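# Fold the skirt in half side to side

## Task

Fold the skirt in half across its width so one side edge sits over the opposite side edge, within about three finger-widths. The folded skirt must be fairly flat and lie entirely on the table, with its bottom half flat. Release it at the end.

## Robot and tools

Robot: two arms in a physics simulation. left_arm carries a left hand (mirror image) and right_arm a right hand. Base poses in the scene frame: left_arm at (-0.042, +0.266, 0) m, quat_wxyz (+1.000, 0, 0, +0.022); right_arm at (-0.012, -0.343, +0.048) m, quat_wxyz (+1.000, 0, 0, -0.028). A camera stand sits behind the arms. show_instructions returns the reference images for the scene.

Scene frame: origin at table-top height, halfway between the nominal bases; +z up, +x away from the robot over the table, +y toward left_arm. Image left/right does not match arm names. Each arm's reported hand pose, velocities and wrist-camera pose are in that arm's own base frame. Fixed cameras and the table use the scene frame. Motion offsets run along the current Hand target's own axes.

Hand point: a point 0.15 m out from the wrist mount along the fingers and 0.05 m in front of the palm. Its +z runs along straight fingers, +y out of the palm, +x across the palm away from the thumb on the right hand (toward the thumb on the left hand). Straight fingertips extend 0.06 to 0.07 m past it along +z and lie 0.06 m behind it along -y. A wrist bracket on the little-finger side can strike objects. Commanded poses are followed loosely; resting 1 to 5 cm off (usually low) is normal and not a sign of contact.

A row is 28 numbers, each in [-1, 1], always covering both arms: left_arm dx, dy, dz, rx, ry, rz, then left hand little, ring, middle, index, thumb_bend, thumb_turn, force_limit, speed; then the same 14 for right_arm. The six pose numbers are an offset, not a pose: they say where the hand point should be relative to its Hand target at the moment the action (or move) began, along that Hand target's axes. 1.0 equals 0.6 m for dx, dy, dz and 180 degrees for the rotation vector rx, ry, rz. Every row in an action is measured from that same start, so sending an offset again moves further. All zeros re-requests the current Hand target. Orientation commands are clipped to within 40 degrees of the measured orientation each step.

The six hand numbers are absolute finger targets, not offsets: +1 open/straight, -1 closed/curled; for thumb_turn +1 is beside the palm, -1 opposite the fingers. force_limit maps -1..+1 to roughly 0..10 N at the fingertip (0..15 N on the two thumb motors). speed rises linearly from near zero at -1 to full at +0.48 and stays full above; full travel takes 0.49 s. For a gentle grip close with speed at -0.94 or below. With the thumb turned in, the hand can grasp items about 0.035 to 0.065 m thick, or a handle down to 0.025 m. To leave a hand unchanged, resend the eight numbers last executed for it (if none yet, its hand_measured six plus hand_force_limit and hand_speed). To squeeze harder, raise force_limit and send a more closed target; to loosen, send a more open one.

Tools:
execute_actions(actions, cameras): actions is a list of actions, each a list of up to 15 rows (one row per 1/30 s step; a short list repeats its last row). Images come back only if actions is empty or cameras names them.
move(target, speed, blend, blocking, cameras): target is one 28-number row or up to 15 rows; every row is an offset from the same starting Hand targets. speed is path top speed in m/s, 0.002 to 4.3 (default 0.25), turning capped at twice that in rad/s; one value or one per target. blend in m rounds corners (0 means stop at each). Paths end together, last at least 0.5 s and are cut at 10 s. Moves do not avoid obstacles or the other arm. blocking=false returns after about 0.5 s while motion continues.
wait(seconds 0 to 10), stop() to brake a running move, zoom_image(camera, region [x0,y0,x1,y1], up to 504 px each way) on the latest image, finished_scene(scene) to close the scene irreversibly.

Results give end_effector_position (m) and end_effector_quat_wxyz per arm in its base frame, Hand target (what next offsets start from), hand_measured, hand_stopped_by (moving, target, force, stalled, fault), hand_load_n (positive when pushed open; near 0 means grip lost), hand_force_limit, hand_speed, joint positions, velocities and torques, temperatures, and a MOTOR HOT line near 85 °C. A move adds a move: line: done, off_target, moving, held or fault, plus limits=paced (pose clipped) or limits=held (steps withheld). Action results may also list step positions.

Cameras: cam_head_left, cam_head_right, cam_high, cam_low, cam_left_wrist, cam_right_wrist, all 672x504; calibration is approximate.

Avoid: letting the skirt or any part end up off the table; releasing cloth while it is still moving; fast impacts or hard presses on the table or fixed parts; any contact or squeeze between the two hands; overloading fingers; routing a path close to an arm's own base (it can flip the shoulder; go around); long stretched or pushing poses that overheat motors (at 100 °C the arm drops for 30 to 60 s). An arm stopped against something keeps pushing until you command it back beyond its hand point.

Each tool is called as name([rows], argument=value, ...), one row to a line, values as JSON.

Reference images:

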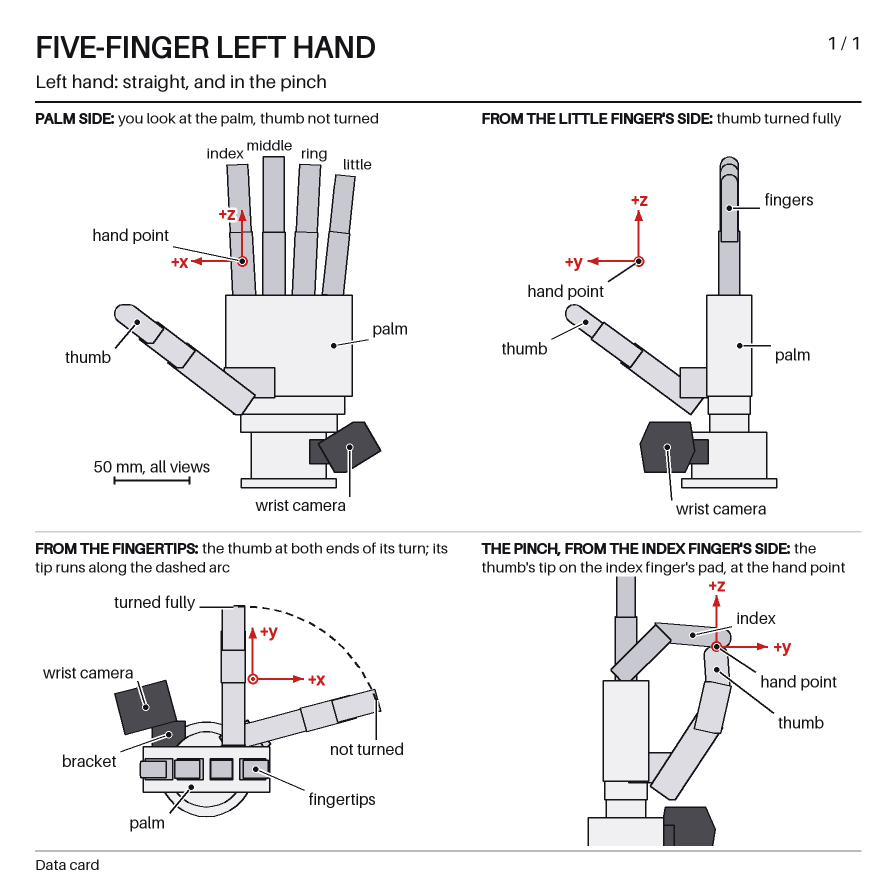

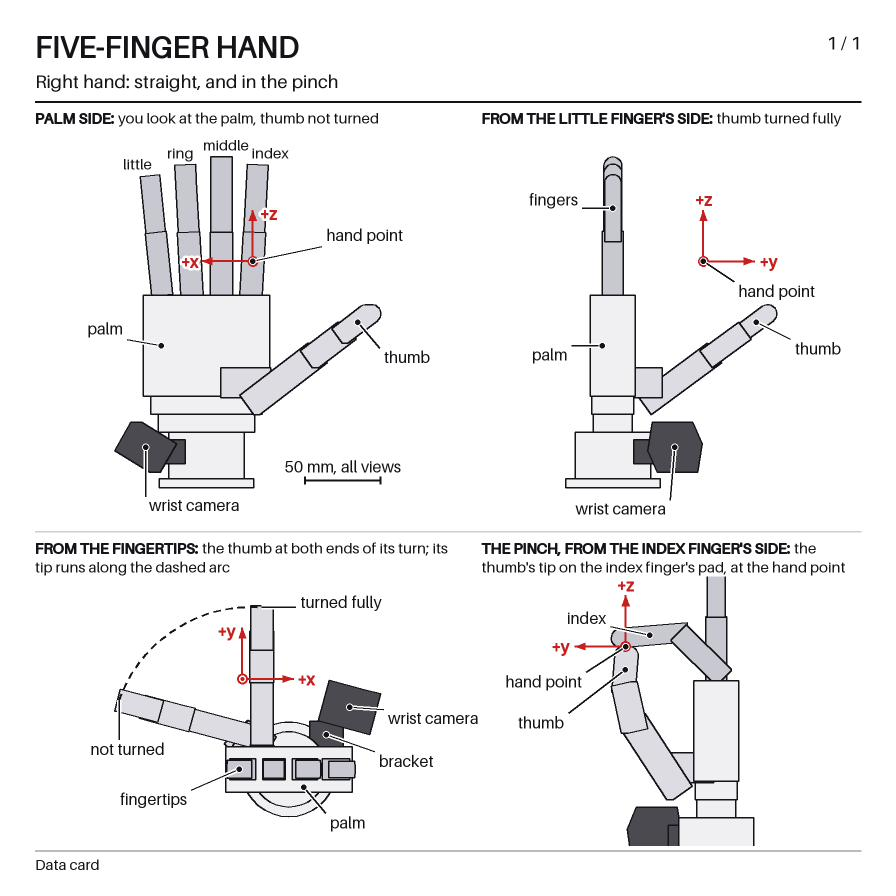

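## Session

execute_actions(actions=[])

Scene clock: 0.00 s.
left_arm: end_effector_position=(+0.7401, -0.3773, +0.1966) hand_measured=(+1.000, +1.000, +1.000, +1.000, +1.000, +1.000) hand_load_n=(+0.0, +0.0, +0.0, +0.0, +0.0, +0.0) hand_stopped_by=(target, target, target, target, target, target) hand_force_limit=0.00 hand_speed=-0.80 end_effector_quat_wxyz=(+0.628, +0.156, +0.640, -0.414) | right_arm: end_effector_position=(+0.6355, -0.0422, +0.2819) hand_measured=(+1.000, +1.000, +1.000, +1.000, +1.000, +1.000) hand_load_n=(+0.0, +0.0, +0.0, +0.0, +0.5, +0.0) hand_stopped_by=(target, target, target, target, target, target) hand_force_limit=0.00 hand_speed=-0.80 end_effector_quat_wxyz=(+0.279, +0.692, -0.468, +0.474)
Joint positions: left_arm=[-0.431 2.029 1.382 0.79 0.386 1.173] | right_arm=[0.211 1.918 1.897 -1.059 1.106 -0.477]
Joint velocities: within noise
Joint torques (N m): no reading
Motor temperatures (°C): left_arm=[26 34 34 27 29 30] | right_arm=[37 33 34 28 27 28]
Heat: left arm: hottest shoulder 34 °C; right arm: hottest waist 37 °C.
Hand target: left_arm +0.7446, -0.3793, +0.2197; +0.641, +0.158, +0.626, -0.416 | right_arm +0.6396, -0.0414, +0.2951; +0.269, +0.685, -0.474, +0.483

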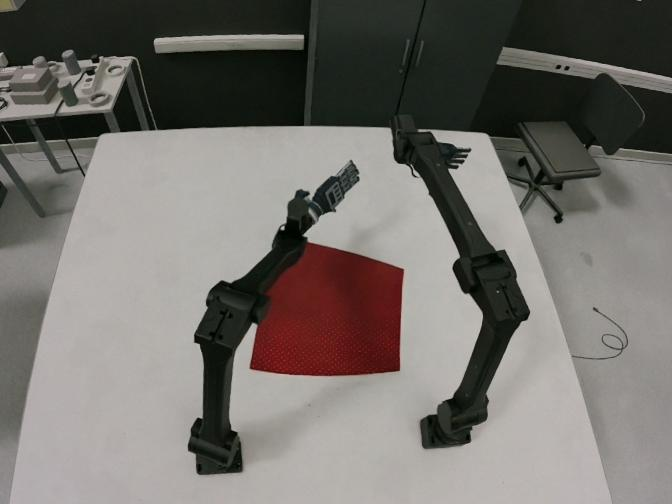

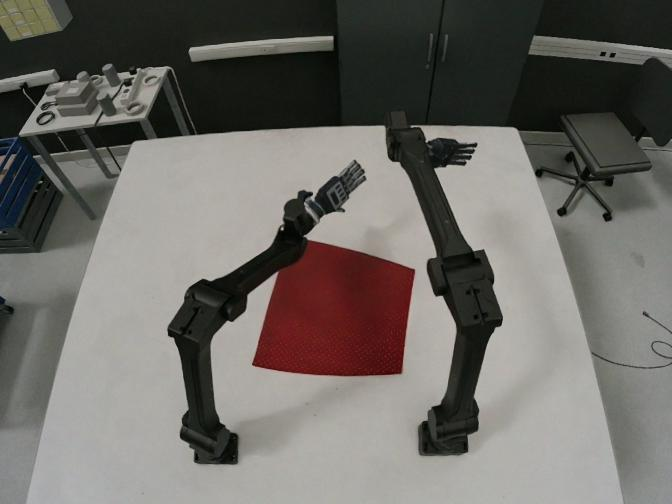

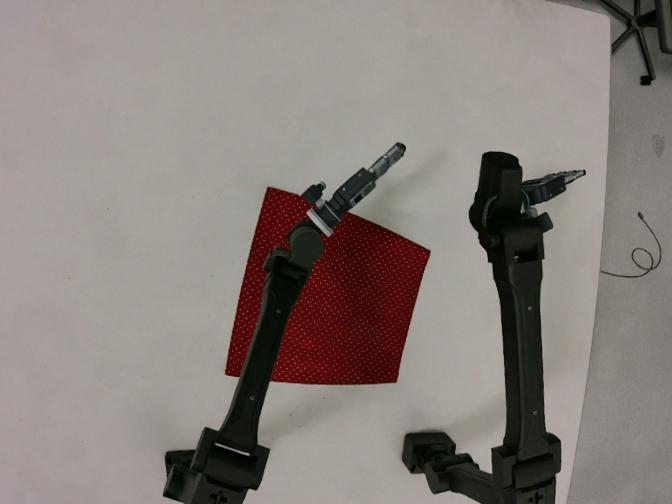

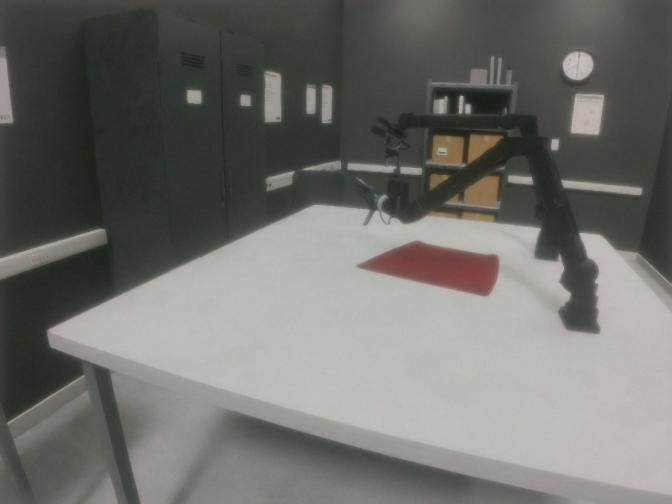

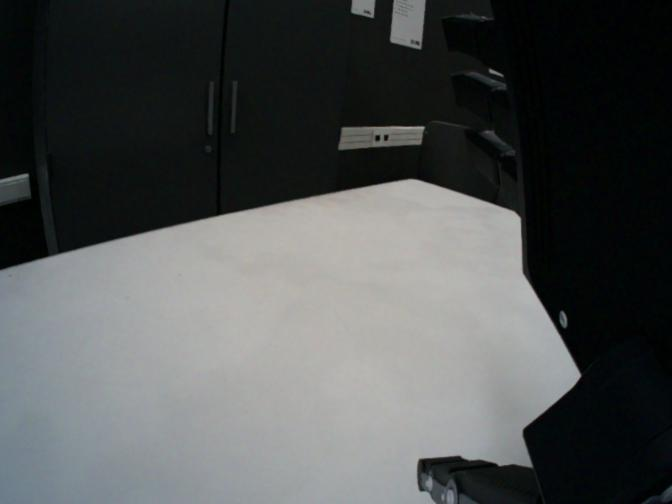

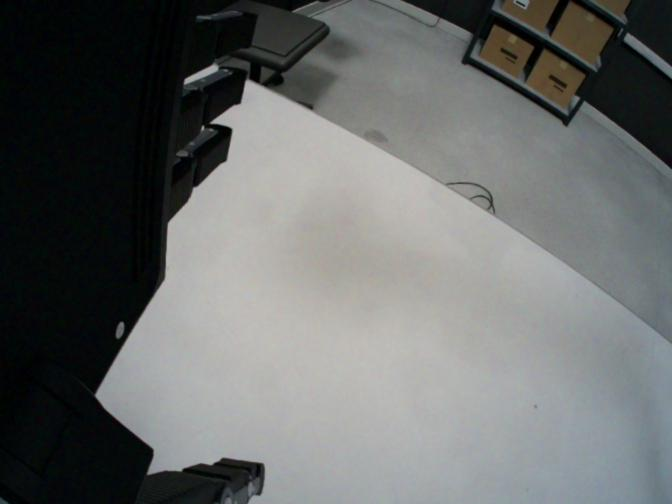

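zoom_image(camera="cam_high", region=[200, 160, 460, 420])

zoom_image(camera="cam_low", region=[330, 200, 530, 320])

zoom_image(camera="cam_head_right", region=[220, 220, 440, 390])

Scaled by 1.938.

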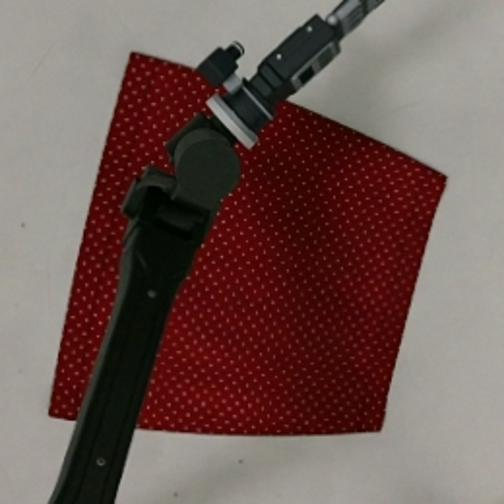

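Scaled by 2.520.

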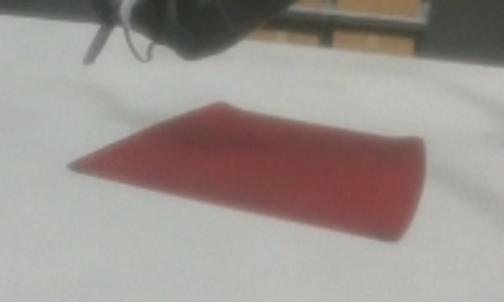

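Scaled by 2.291.

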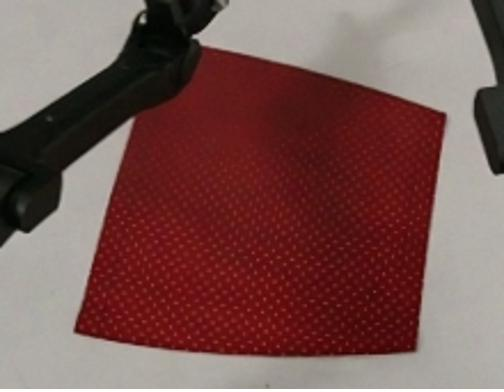

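move(target=[-0.0233,0.1328,-0.276,-0.3534,0.0585,-0.4033,0.5,0.5,0.5,0.5,1,-1,-0.5,0,-0.3605,0.079,-0.1703,0.0957,-0.2758,0.2592,0.5,0.5,0.5,0.5,1,-1,-0.5,0], speed=0.2, cameras=["all"])

Scene clock: 8.10 s.
left_arm: end_effector_position=(+0.6744, -0.2050, +0.1546) hand_measured=(+0.500, +0.500, +0.500, +0.500, +1.000, -1.000) hand_load_n=(+0.0, +0.0, -0.5, +0.0, +0.0, +0.0) hand_stopped_by=(target, target, target, target, target, target) hand_force_limit=-0.50 hand_speed=0.00 end_effector_quat_wxyz=(+0.207, -0.524, +0.770, -0.298) | right_arm: end_effector_position=(+0.5345, +0.1114, +0.1241) hand_measured=(+0.500, +0.500, +0.500, +0.500, +1.000, -1.000) hand_load_n=(+0.0, +0.0, +0.0, +0.0, +0.0, +0.0) hand_stopped_by=(target, target, target, target, target, target) hand_force_limit=-0.50 hand_speed=0.00 end_effector_quat_wxyz=(+0.243, -0.624, +0.687, -0.282)
Joint positions: left_arm=[-0.236 1.869 1.66 -0.624 0.088 0.105] | right_arm=[0.21 1.471 1.06 -0.427 0.227 0.218]
Joint torques (N m): left_arm=[1.96 -15.33 11.62 1.4 0.11 -0.07] | right_arm=[0.38 -10.34 8.1 2.1 0.11 0.05]
Heat: left arm: hottest shoulder 36 °C; right arm: hottest waist 37 °C.
Hand target: left_arm +0.6936, -0.2067, +0.1796; +0.218, -0.527, +0.759, -0.314 | right_arm +0.5371, +0.1081, +0.1322; +0.254, -0.613, +0.691, -0.287
Off the commanded pose: left_arm 0.032 m, 3 deg | right_arm 0.009 m, 2 deg.
move: off_target (left_arm)
camera_calibration:
cam_left_wrist: T_world_to_cam=[[0.582906, -0.486418, 0.650859, -0.59495], [-0.754974, -0.620361, 0.212526, 0.349908], [0.300391, -0.615264, -0.728845, -0.0978238], [0, 0, 0, 1]] pos_world=[0.640357, -0.132513, 0.241566]
cam_right_wrist: T_world_to_cam=[[-0.689946, -0.208732, -0.693113, 0.482498], [-0.454913, 0.869838, 0.190882, 0.124928], [0.563053, 0.447005, -0.695096, -0.154208], [0, 0, 0, 1]] pos_world=[0.476556, 0.0609776, 0.20339]

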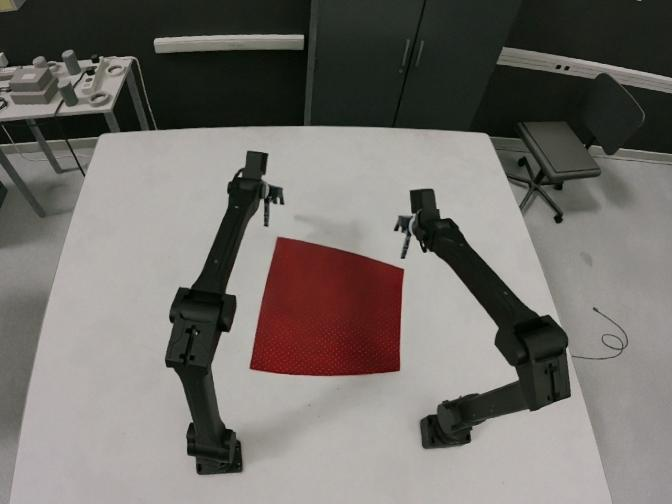

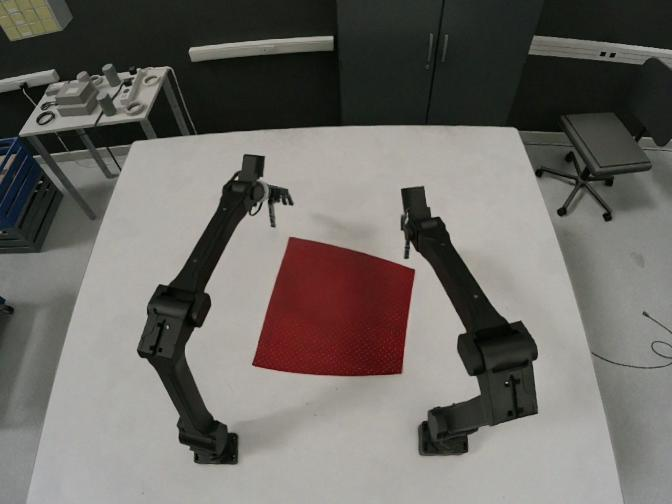

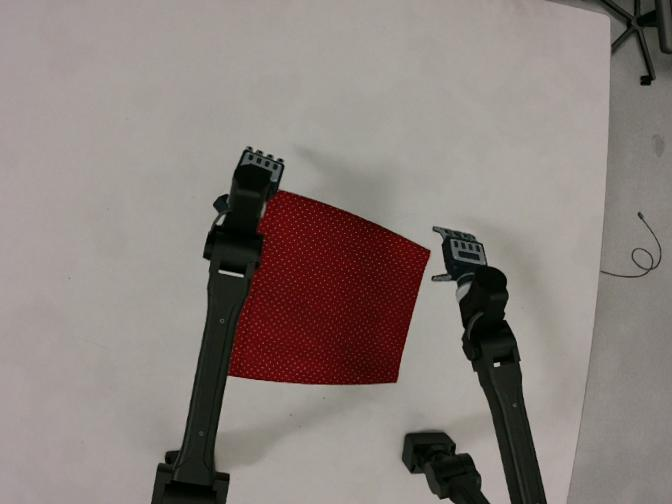

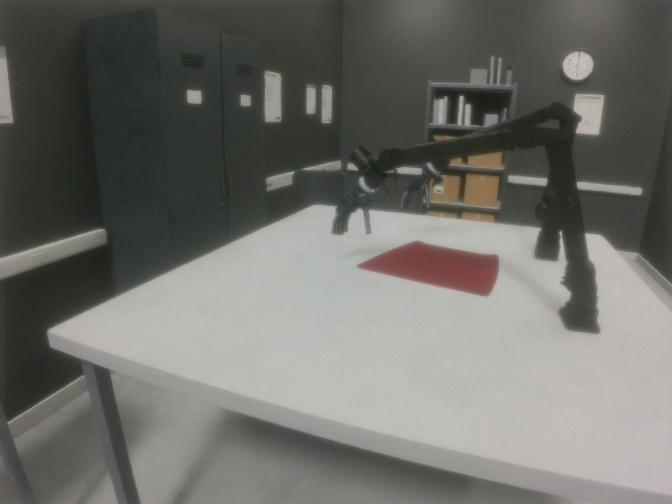

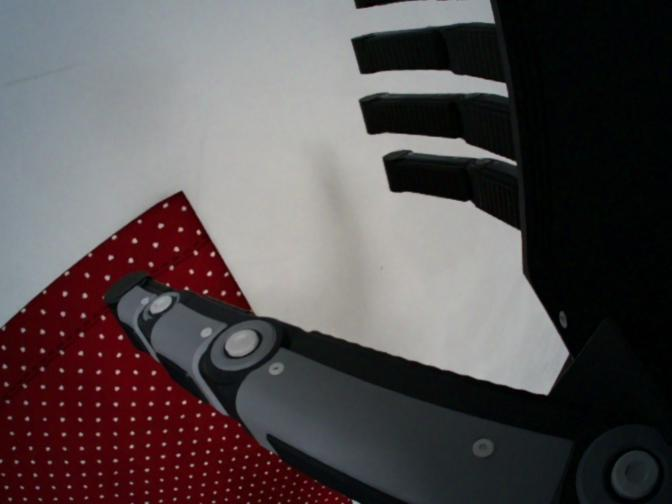

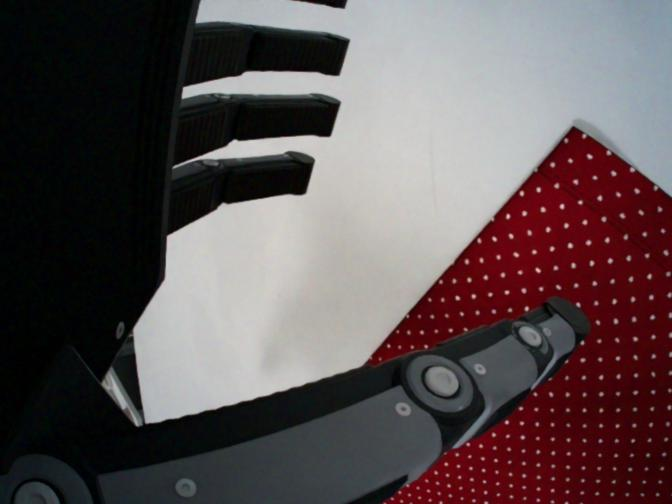

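move(target=[0.0647,0.135,0.135,0.022,0,0,1,1,0.3,0.3,0.6,-1,-0.5,0,0.0213,0.1565,0.1432,0.02,0,0,1,1,0.3,0.3,0.6,-1,-0.5,0], speed=0.15, cameras=["all"])

Scene clock: 11.30 s.
left_arm: end_effector_position=(+0.6788, -0.2373, +0.0653) hand_measured=(+1.000, +1.000, +0.300, +0.300, +0.600, -1.000) hand_load_n=(+0.0, +0.0, +0.0, +0.0, +0.0, +0.0) hand_stopped_by=(target, target, target, target, target, target) hand_force_limit=-0.50 hand_speed=0.00 end_effector_quat_wxyz=(+0.235, -0.517, +0.752, -0.333) | right_arm: end_effector_position=(+0.5281, +0.1010, +0.0072) hand_measured=(+1.000, +1.000, +0.300, +0.300, +0.600, -1.000) hand_load_n=(+0.0, +0.0, +0.0, +0.0, +0.0, +0.0) hand_stopped_by=(target, target, target, target, target, target) hand_force_limit=-0.50 hand_speed=0.00 end_effector_quat_wxyz=(+0.273, -0.605, +0.683, -0.304)
Joint positions: left_arm=[-0.283 1.933 1.47 -0.269 0.053 0.059] | right_arm=[0.193 1.618 0.82 0.046 0.227 0.215]
Joint torques (N m): left_arm=[0.91 -15.91 6.19 2.7 -0.07 -0.05] | right_arm=[0.38 -8.76 6.67 2.14 0.19 -0.14]
Heat: left arm: hottest shoulder 36 °C; right arm: hottest waist 37 °C.
Hand target: left_arm +0.6799, -0.2433, +0.0652; +0.236, -0.519, +0.748, -0.341 | right_arm +0.5300, +0.0961, +0.0050; +0.273, -0.605, +0.681, -0.308
Off the commanded pose: left_arm 0.006 m, 1 deg | right_arm 0.006 m, 1 deg.
move: done
camera_calibration:
cam_left_wrist: T_world_to_cam=[[0.525171, -0.458489, 0.716927, -0.513654], [-0.765931, -0.62181, 0.163408, 0.362464], [0.370872, -0.634933, -0.677727, -0.239986], [0, 0, 0, 1]] pos_world=[0.636383, -0.162496, 0.146378]
cam_right_wrist: T_world_to_cam=[[-0.633266, -0.18893, -0.750519, 0.363363], [-0.457524, 0.873537, 0.166148, 0.154441], [0.624216, 0.448597, -0.639621, -0.260192], [0, 0, 0, 1]] pos_world=[0.463183, 0.0504615, 0.0806265]

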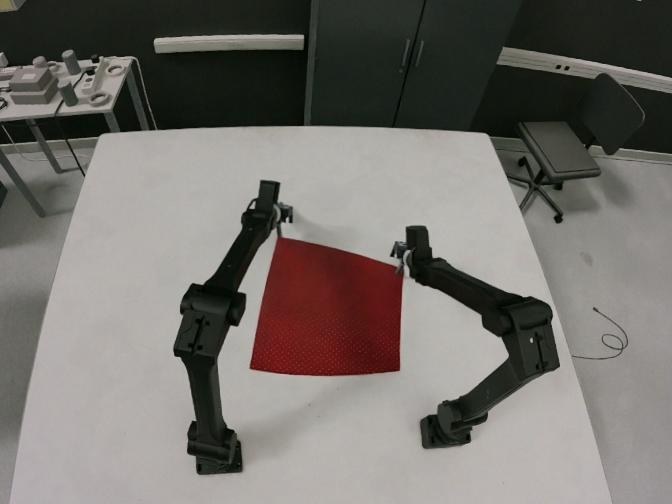

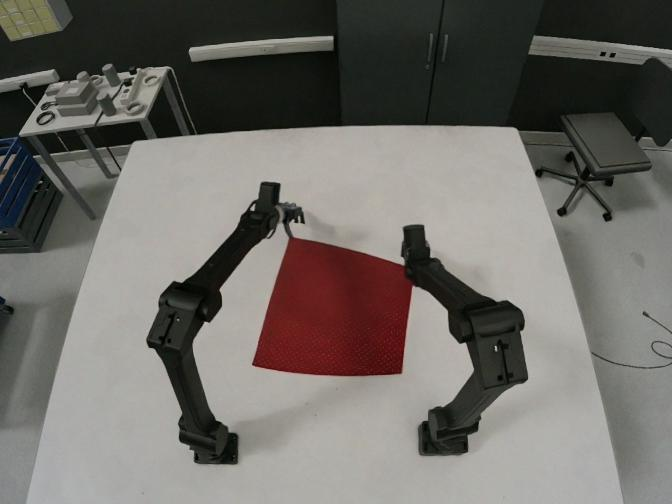

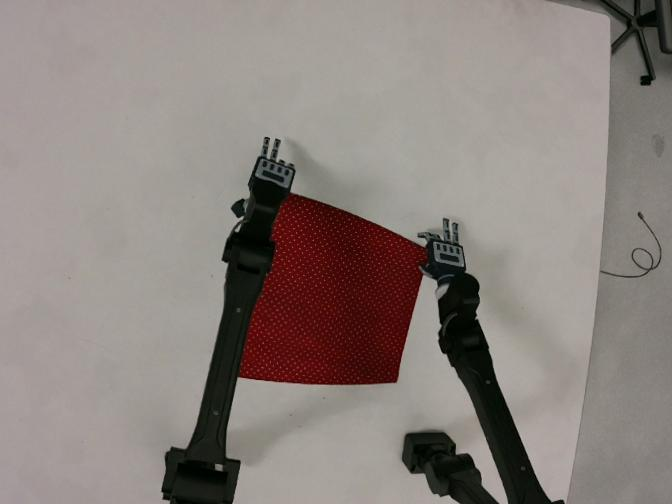

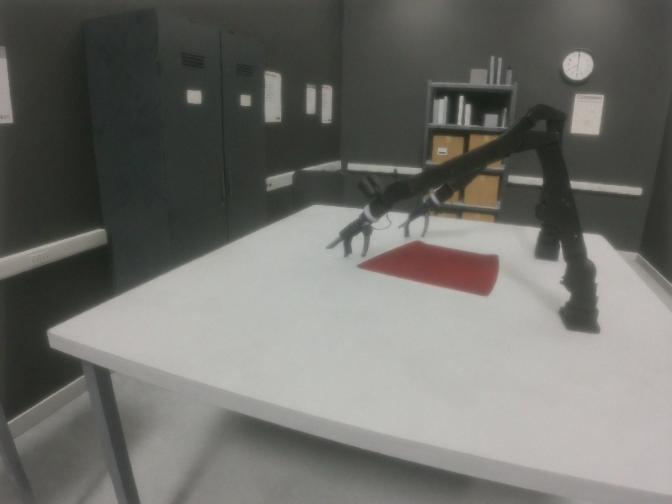

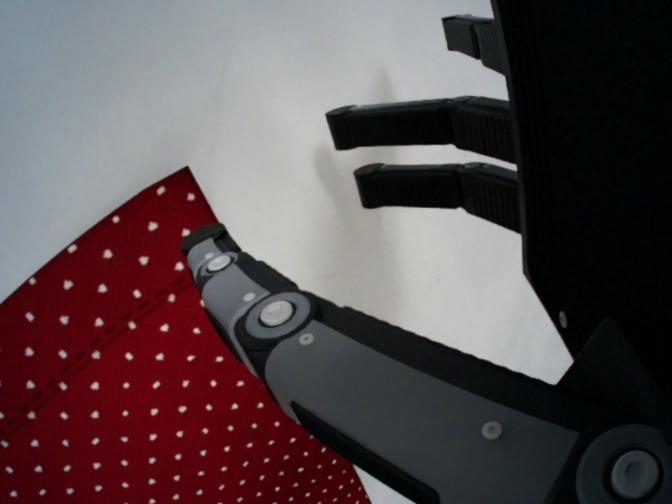

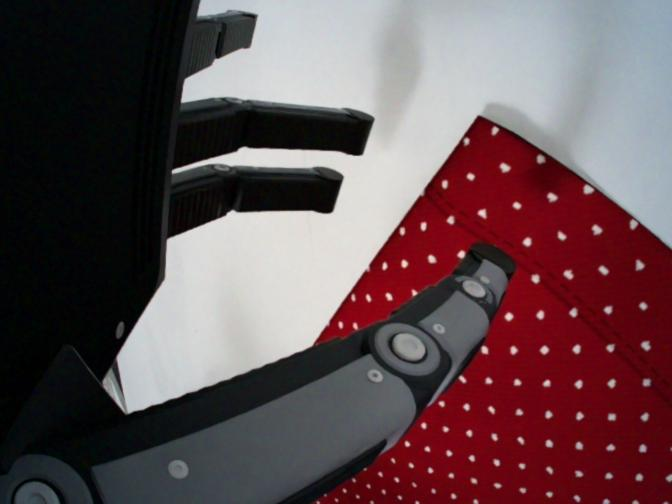

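move(target=[0.003,0.0428,0.027,0,0,0,1,1,0.3,0.3,0.5,-1,-0.5,0,0.0062,0.0123,0.0363,0,0,0,1,1,0.3,0.3,0.5,-1,-0.5,0], speed=0.1, cameras=["cam_left_wrist","cam_right_wrist","cam_low"])

zoom_image(camera="cam_low", region=[320, 200, 460, 300])

Scene clock: 12.90 s.
left_arm: end_effector_position=(+0.6757, -0.2363, +0.0402) hand_measured=(+1.000, +1.000, +0.300, +0.300, +0.500, -1.000) hand_load_n=(+0.0, +0.0, +0.0, -0.5, +0.5, +0.0) hand_stopped_by=(target, target, target, target, target, target) hand_force_limit=-0.50 hand_speed=0.00 end_effector_quat_wxyz=(+0.237, -0.518, +0.750, -0.336) | right_arm: end_effector_position=(+0.5338, +0.0949, -0.0138) hand_measured=(+1.000, +1.000, +0.300, +0.300, +0.500, -1.000) hand_load_n=(+0.0, +0.0, -0.5, +0.0, +0.0, +0.0) hand_stopped_by=(target, target, target, target, target, target) hand_force_limit=-0.50 hand_speed=0.00 end_effector_quat_wxyz=(+0.271, -0.606, +0.684, -0.304)
Joint positions: left_arm=[-0.283 1.954 1.425 -0.195 0.051 0.056] | right_arm=[0.178 1.676 0.82 0.102 0.218 0.204]
Joint torques (N m): left_arm=[0.73 -15.33 5.9 2.73 -0.06 -0.03] | right_arm=[0.32 -8.53 7.51 2.19 0.09 -0.11]
Heat: left arm: hottest shoulder 36 °C; right arm: hottest waist 37 °C.
Hand target: left_arm +0.6749, -0.2432, +0.0351; +0.236, -0.519, +0.748, -0.341 | right_arm +0.5410, +0.0910, -0.0149; +0.273, -0.605, +0.681, -0.308
Off the commanded pose: left_arm 0.009 m, 1 deg | right_arm 0.008 m, 1 deg.
move: done
camera_calibration:
cam_left_wrist: T_world_to_cam=[[0.521492, -0.454473, 0.722149, -0.49035], [-0.76496, -0.623956, 0.159731, 0.363886], [0.377996, -0.635714, -0.673043, -0.260328], [0, 0, 0, 1]] pos_world=[0.632475, -0.161296, 0.12077]
cam_right_wrist: T_world_to_cam=[[-0.636225, -0.189625, -0.747837, 0.351763], [-0.455789, 0.874466, 0.166031, 0.164877], [0.622474, 0.446489, -0.642786, -0.273304], [0, 0, 0, 1]] pos_world=[0.469074, 0.0445512, 0.0600104]
Images, in order (width x height): cam_low 672x504, cam_left_wrist 672x504, cam_right_wrist 672x504.

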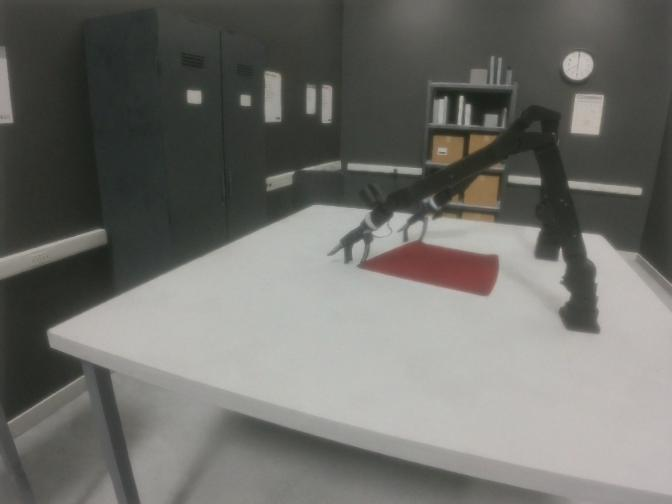

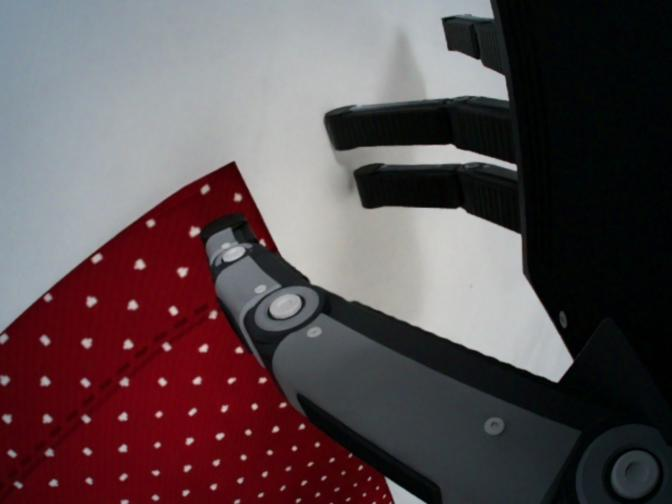

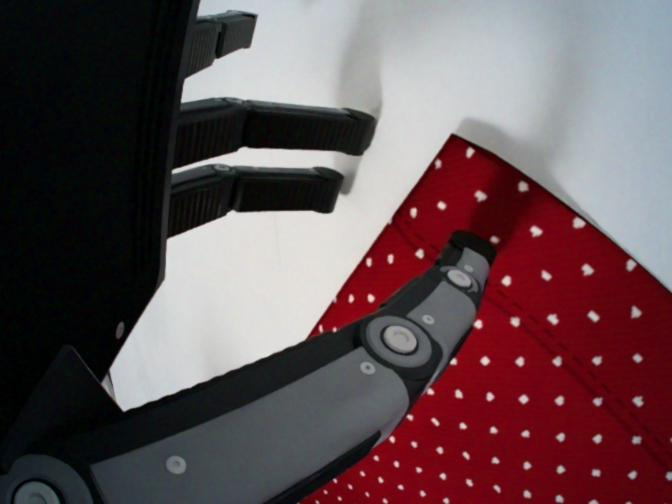

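Scaled by 3.600.

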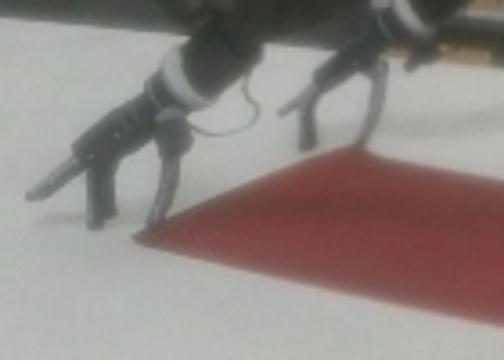

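move(target=[0,0.0189,0.0164,0,0,0,1,1,0.3,0.3,0.5,-1,-0.5,0,-0.0016,0.0101,0.0264,0,0,0,1,1,0.3,0.3,0.5,-1,-0.5,0], speed=0.05, cameras=["cam_left_wrist","cam_right_wrist","cam_low"])

zoom_image(camera="cam_low", region=[320, 200, 460, 300])

Scene clock: 14.23 s.
left_arm: end_effector_position=(+0.6791, -0.2372, +0.0387) hand_measured=(+1.000, +1.000, +0.300, +0.300, +0.500, -1.000) hand_load_n=(+0.0, +0.0, -1.5, +0.0, +0.0, +0.0) hand_stopped_by=(target, target, target, target, target, target) hand_force_limit=-0.50 hand_speed=0.00 end_effector_quat_wxyz=(+0.243, -0.515, +0.747, -0.343) | right_arm: end_effector_position=(+0.5420, +0.0952, -0.0157) hand_measured=(+1.000, +1.000, +0.300, +0.300, +0.500, -1.000) hand_load_n=(+0.0, +0.0, -4.0, +0.0, +0.0, +0.0) hand_stopped_by=(target, target, target, target, target, target) hand_force_limit=-0.50 hand_speed=0.00 end_effector_quat_wxyz=(+0.282, -0.601, +0.680, -0.311)
Joint positions: left_arm=[-0.283 1.958 1.416 -0.161 0.051 0.055] | right_arm=[0.176 1.695 0.82 0.151 0.217 0.202]
Joint torques (N m): left_arm=[0.73 -14.39 5.53 2.71 -0.06 -0.04] | right_arm=[0.15 -6.36 8.47 1.7 -0.01 -0.15]
Heat: left arm: hottest shoulder 36 °C; right arm: hottest waist 37 °C.
Hand target: left_arm +0.6750, -0.2432, +0.0203; +0.236, -0.519, +0.747, -0.341 | right_arm +0.5489, +0.0910, -0.0299; +0.273, -0.605, +0.681, -0.308
Off the commanded pose: left_arm 0.020 m, 1 deg | right_arm 0.016 m, 1 deg.
move: off_target (left_arm, right_arm)
camera_calibration:
cam_left_wrist: T_world_to_cam=[[0.506803, -0.449788, 0.735419, -0.48091], [-0.767787, -0.62342, 0.147821, 0.3686], [0.391987, -0.639562, -0.661292, -0.27406], [0, 0, 0, 1]] pos_world=[0.634161, -0.161793, 0.11795]
cam_right_wrist: T_world_to_cam=[[-0.613945, -0.186678, -0.766957, 0.343007], [-0.46045, 0.873892, 0.155881, 0.171106], [0.641138, 0.448848, -0.622477, -0.289755], [0, 0, 0, 1]] pos_world=[0.475146, 0.0445601, 0.056034]
Images, in order (width x height): cam_low 672x504, cam_left_wrist 672x504, cam_right_wrist 672x504.

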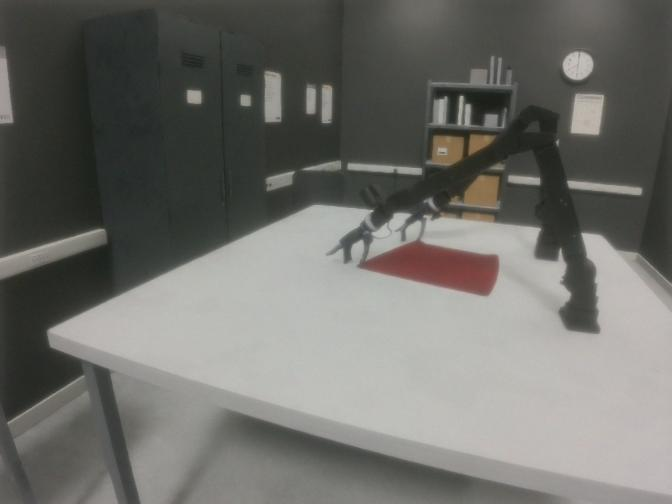

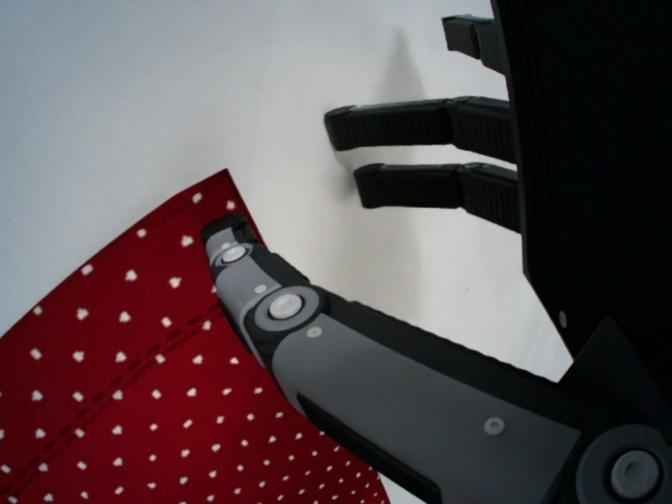

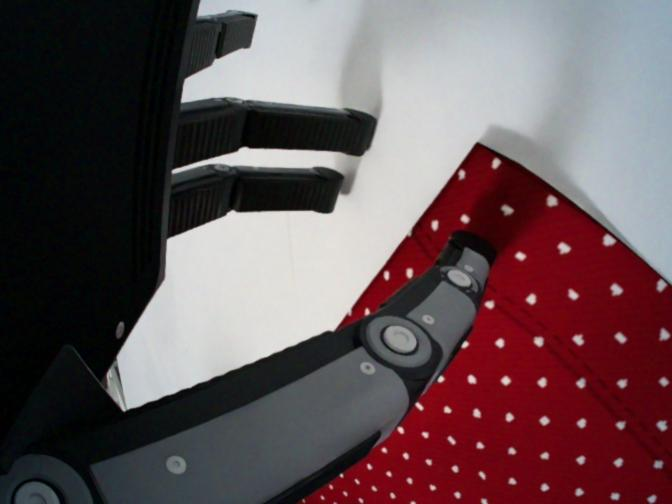

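Scaled by 3.600.

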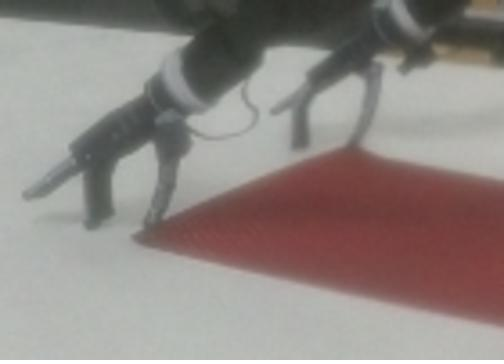

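move(target=[0,-0.036,-0.0263,0.0722,0,0,1,1,-0.15,0,0.5,-1,-0.5,0,-0.003,-0.0338,-0.0345,0.0722,0,0,1,1,-0.15,0,0.5,-1,-0.5,0], speed=0.1, cameras=["cam_left_wrist","cam_right_wrist","cam_low"])

zoom_image(camera="cam_low", region=[320, 200, 460, 300])

Scene clock: 16.40 s.
left_arm: end_effector_position=(+0.6765, -0.2386, +0.0302) hand_measured=(+1.000, +1.000, -0.150, +0.000, +0.500, -1.000) hand_load_n=(+0.0, +0.0, +0.0, +0.0, +0.0, -0.5) hand_stopped_by=(target, target, target, target, target, target) hand_force_limit=-0.50 hand_speed=0.00 end_effector_quat_wxyz=(+0.288, -0.492, +0.714, -0.407) | right_arm: end_effector_position=(+0.5457, +0.0891, -0.0103) hand_measured=(+1.000, +1.000, -0.150, +0.000, +0.500, -1.000) hand_load_n=(+0.0, +0.0, +0.0, +0.0, +0.0, +0.0) hand_stopped_by=(target, target, target, target, target, target) hand_force_limit=-0.50 hand_speed=0.00 end_effector_quat_wxyz=(+0.331, -0.570, +0.651, -0.376)
Joint positions: left_arm=[-0.283 1.939 1.253 0.159 0.059 0.047] | right_arm=[0.188 1.704 0.711 0.449 0.275 0.165]
Joint torques (N m): left_arm=[1.03 -16.73 5.26 2.92 0.08 -0.05] | right_arm=[1.61 -10.46 5.39 2.52 0.29 -0.13]
Heat: left arm: hottest shoulder 36 °C; right arm: hottest waist 37 °C.
Hand target: left_arm +0.6772, -0.2440, +0.0468; +0.293, -0.489, +0.704, -0.423 | right_arm +0.5469, +0.0929, -0.0012; +0.340, -0.570, +0.642, -0.383
Off the commanded pose: left_arm 0.018 m, 2 deg | right_arm 0.010 m, 2 deg.
move: off_target (left_arm)
camera_calibration:
cam_left_wrist: T_world_to_cam=[[0.375944, -0.402902, 0.834468, -0.377181], [-0.785672, -0.616056, 0.0565127, 0.383596], [0.49131, -0.676864, -0.548151, -0.35902], [0, 0, 0, 1]] pos_world=[0.61957, -0.158658, 0.0962698]
cam_right_wrist: T_world_to_cam=[[-0.470244, -0.204768, -0.858453, 0.270512], [-0.467023, 0.88309, 0.0451813, 0.178931], [0.748839, 0.422163, -0.510899, -0.341248], [0, 0, 0, 1]] pos_world=[0.466311, 0.0414417, 0.0497944]
Images, in order (width x height): cam_low 672x504, cam_left_wrist 672x504, cam_right_wrist 672x504.

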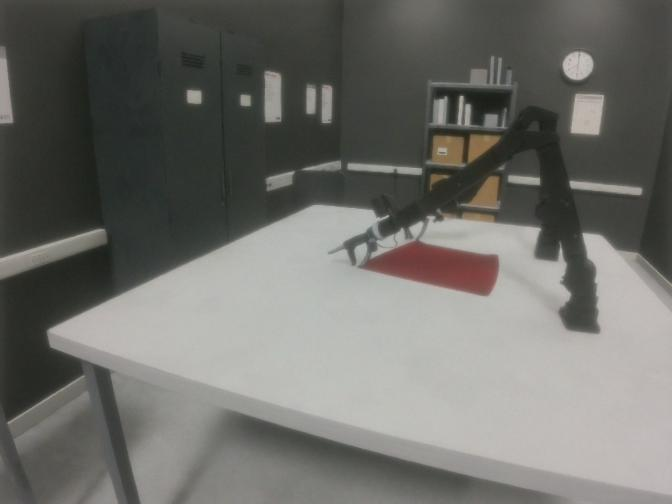

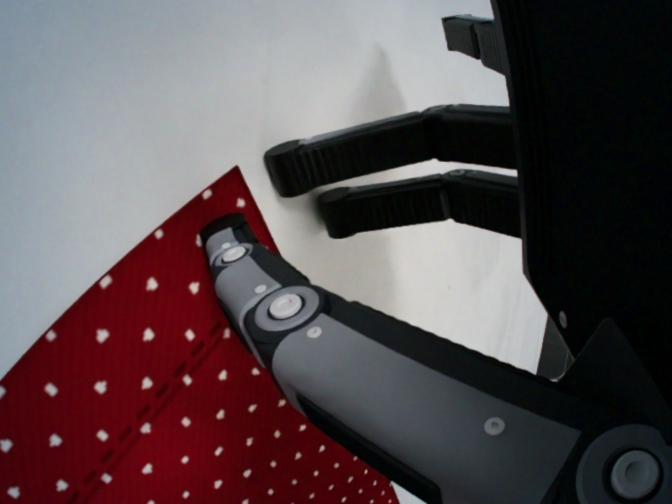

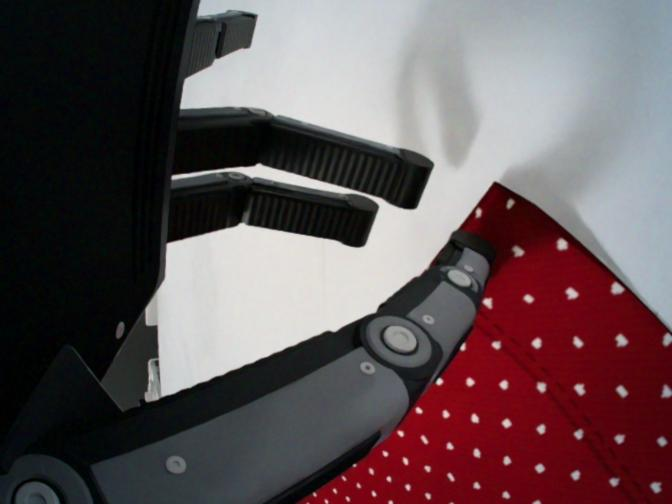

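Scaled by 3.600.

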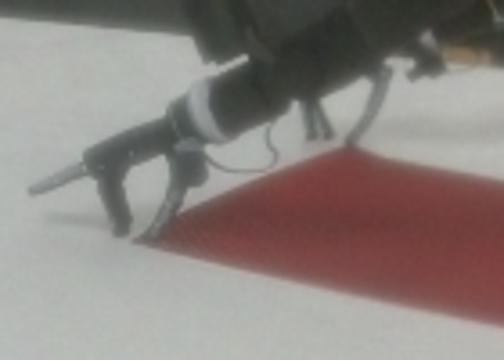

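move(target=[0.009,0.0148,0.0075,0,0,0,1,1,-0.15,0,0.5,-1,-0.5,0,-0.011,0.025,0.0063,0,0,0,1,1,-0.15,0,0.5,-1,-0.5,0], speed=0.05, cameras=["cam_left_wrist","cam_right_wrist","cam_low"])

zoom_image(camera="cam_low", region=[320, 200, 460, 300])

Scene clock: 17.57 s.
left_arm: end_effector_position=(+0.6765, -0.2405, +0.0305) hand_measured=(+1.000, +1.000, -0.150, +0.000, +0.500, -1.000) hand_load_n=(+0.0, +0.0, +0.0, +0.0, +0.0, +0.0) hand_stopped_by=(target, target, target, target, target, target) hand_force_limit=-0.50 hand_speed=0.00 end_effector_quat_wxyz=(+0.292, -0.491, +0.710, -0.412) | right_arm: end_effector_position=(+0.5455, +0.0962, -0.0126) hand_measured=(+1.000, +1.000, -0.150, +0.000, +0.500, -1.000) hand_load_n=(+0.0, +0.0, +0.0, +0.0, +0.0, +0.0) hand_stopped_by=(target, target, target, target, target, target) hand_force_limit=-0.50 hand_speed=0.00 end_effector_quat_wxyz=(+0.338, -0.568, +0.645, -0.383)
Joint positions: left_arm=[-0.287 1.939 1.244 0.182 0.055 0.043] | right_arm=[0.206 1.718 0.701 0.495 0.29 0.164]
Joint torques (N m): left_arm=[0.5 -15.68 5.26 2.97 -0.06 -0.05] | right_arm=[1.67 -8.47 5.29 2.47 0.29 -0.07]
Heat: left arm: hottest shoulder 36 °C; right arm: hottest waist 37 °C.
Hand target: left_arm +0.6749, -0.2490, +0.0367; +0.293, -0.489, +0.704, -0.423 | right_arm +0.5440, +0.1000, -0.0161; +0.340, -0.570, +0.642, -0.383
Off the commanded pose: left_arm 0.011 m, 1 deg | right_arm 0.005 m, 0 deg.
move: off_target (left_arm)
camera_calibration:
cam_left_wrist: T_world_to_cam=[[0.365904, -0.39786, 0.841321, -0.370398], [-0.785067, -0.617434, 0.0494541, 0.381825], [0.499784, -0.678589, -0.538269, -0.366705], [0, 0, 0, 1]] pos_world=[0.618562, -0.160457, 0.0953547]
cam_right_wrist: T_world_to_cam=[[-0.449774, -0.210481, -0.867987, 0.259091], [-0.472316, 0.880879, 0.0311377, 0.175624], [0.758038, 0.423969, -0.49561, -0.350327], [0, 0, 0, 1]] pos_world=[0.465044, 0.0483584, 0.0457941]
Images, in order (width x height): cam_low 672x504, cam_left_wrist 672x504, cam_right_wrist 672x504.

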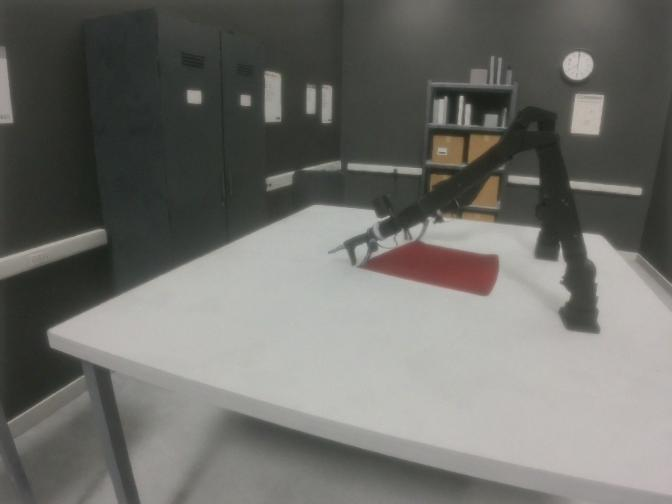

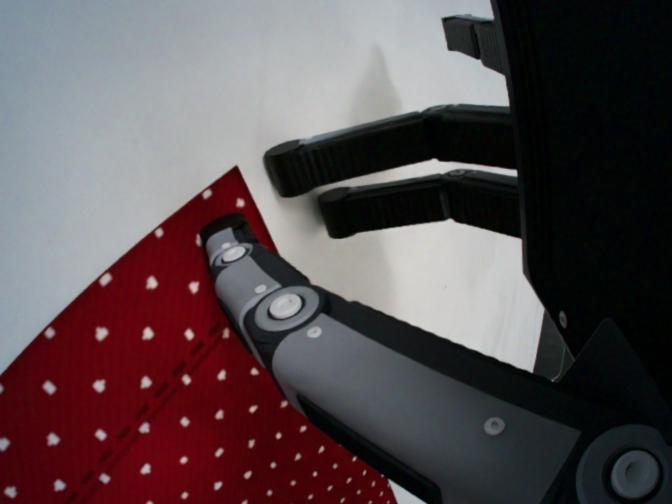

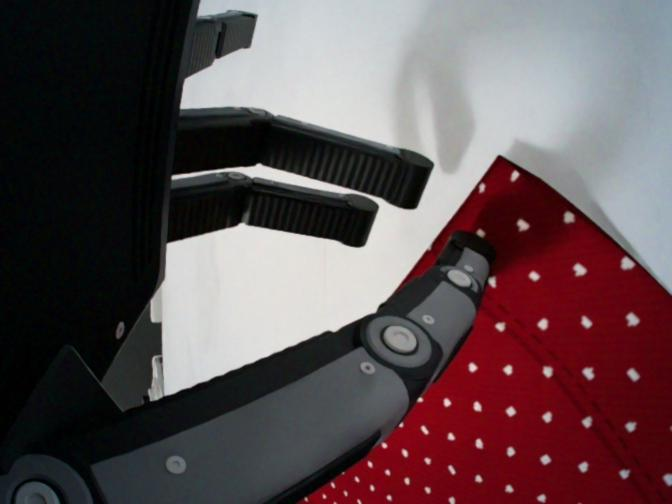

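Scaled by 3.600.

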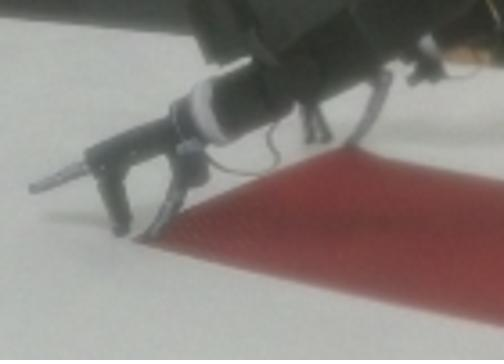

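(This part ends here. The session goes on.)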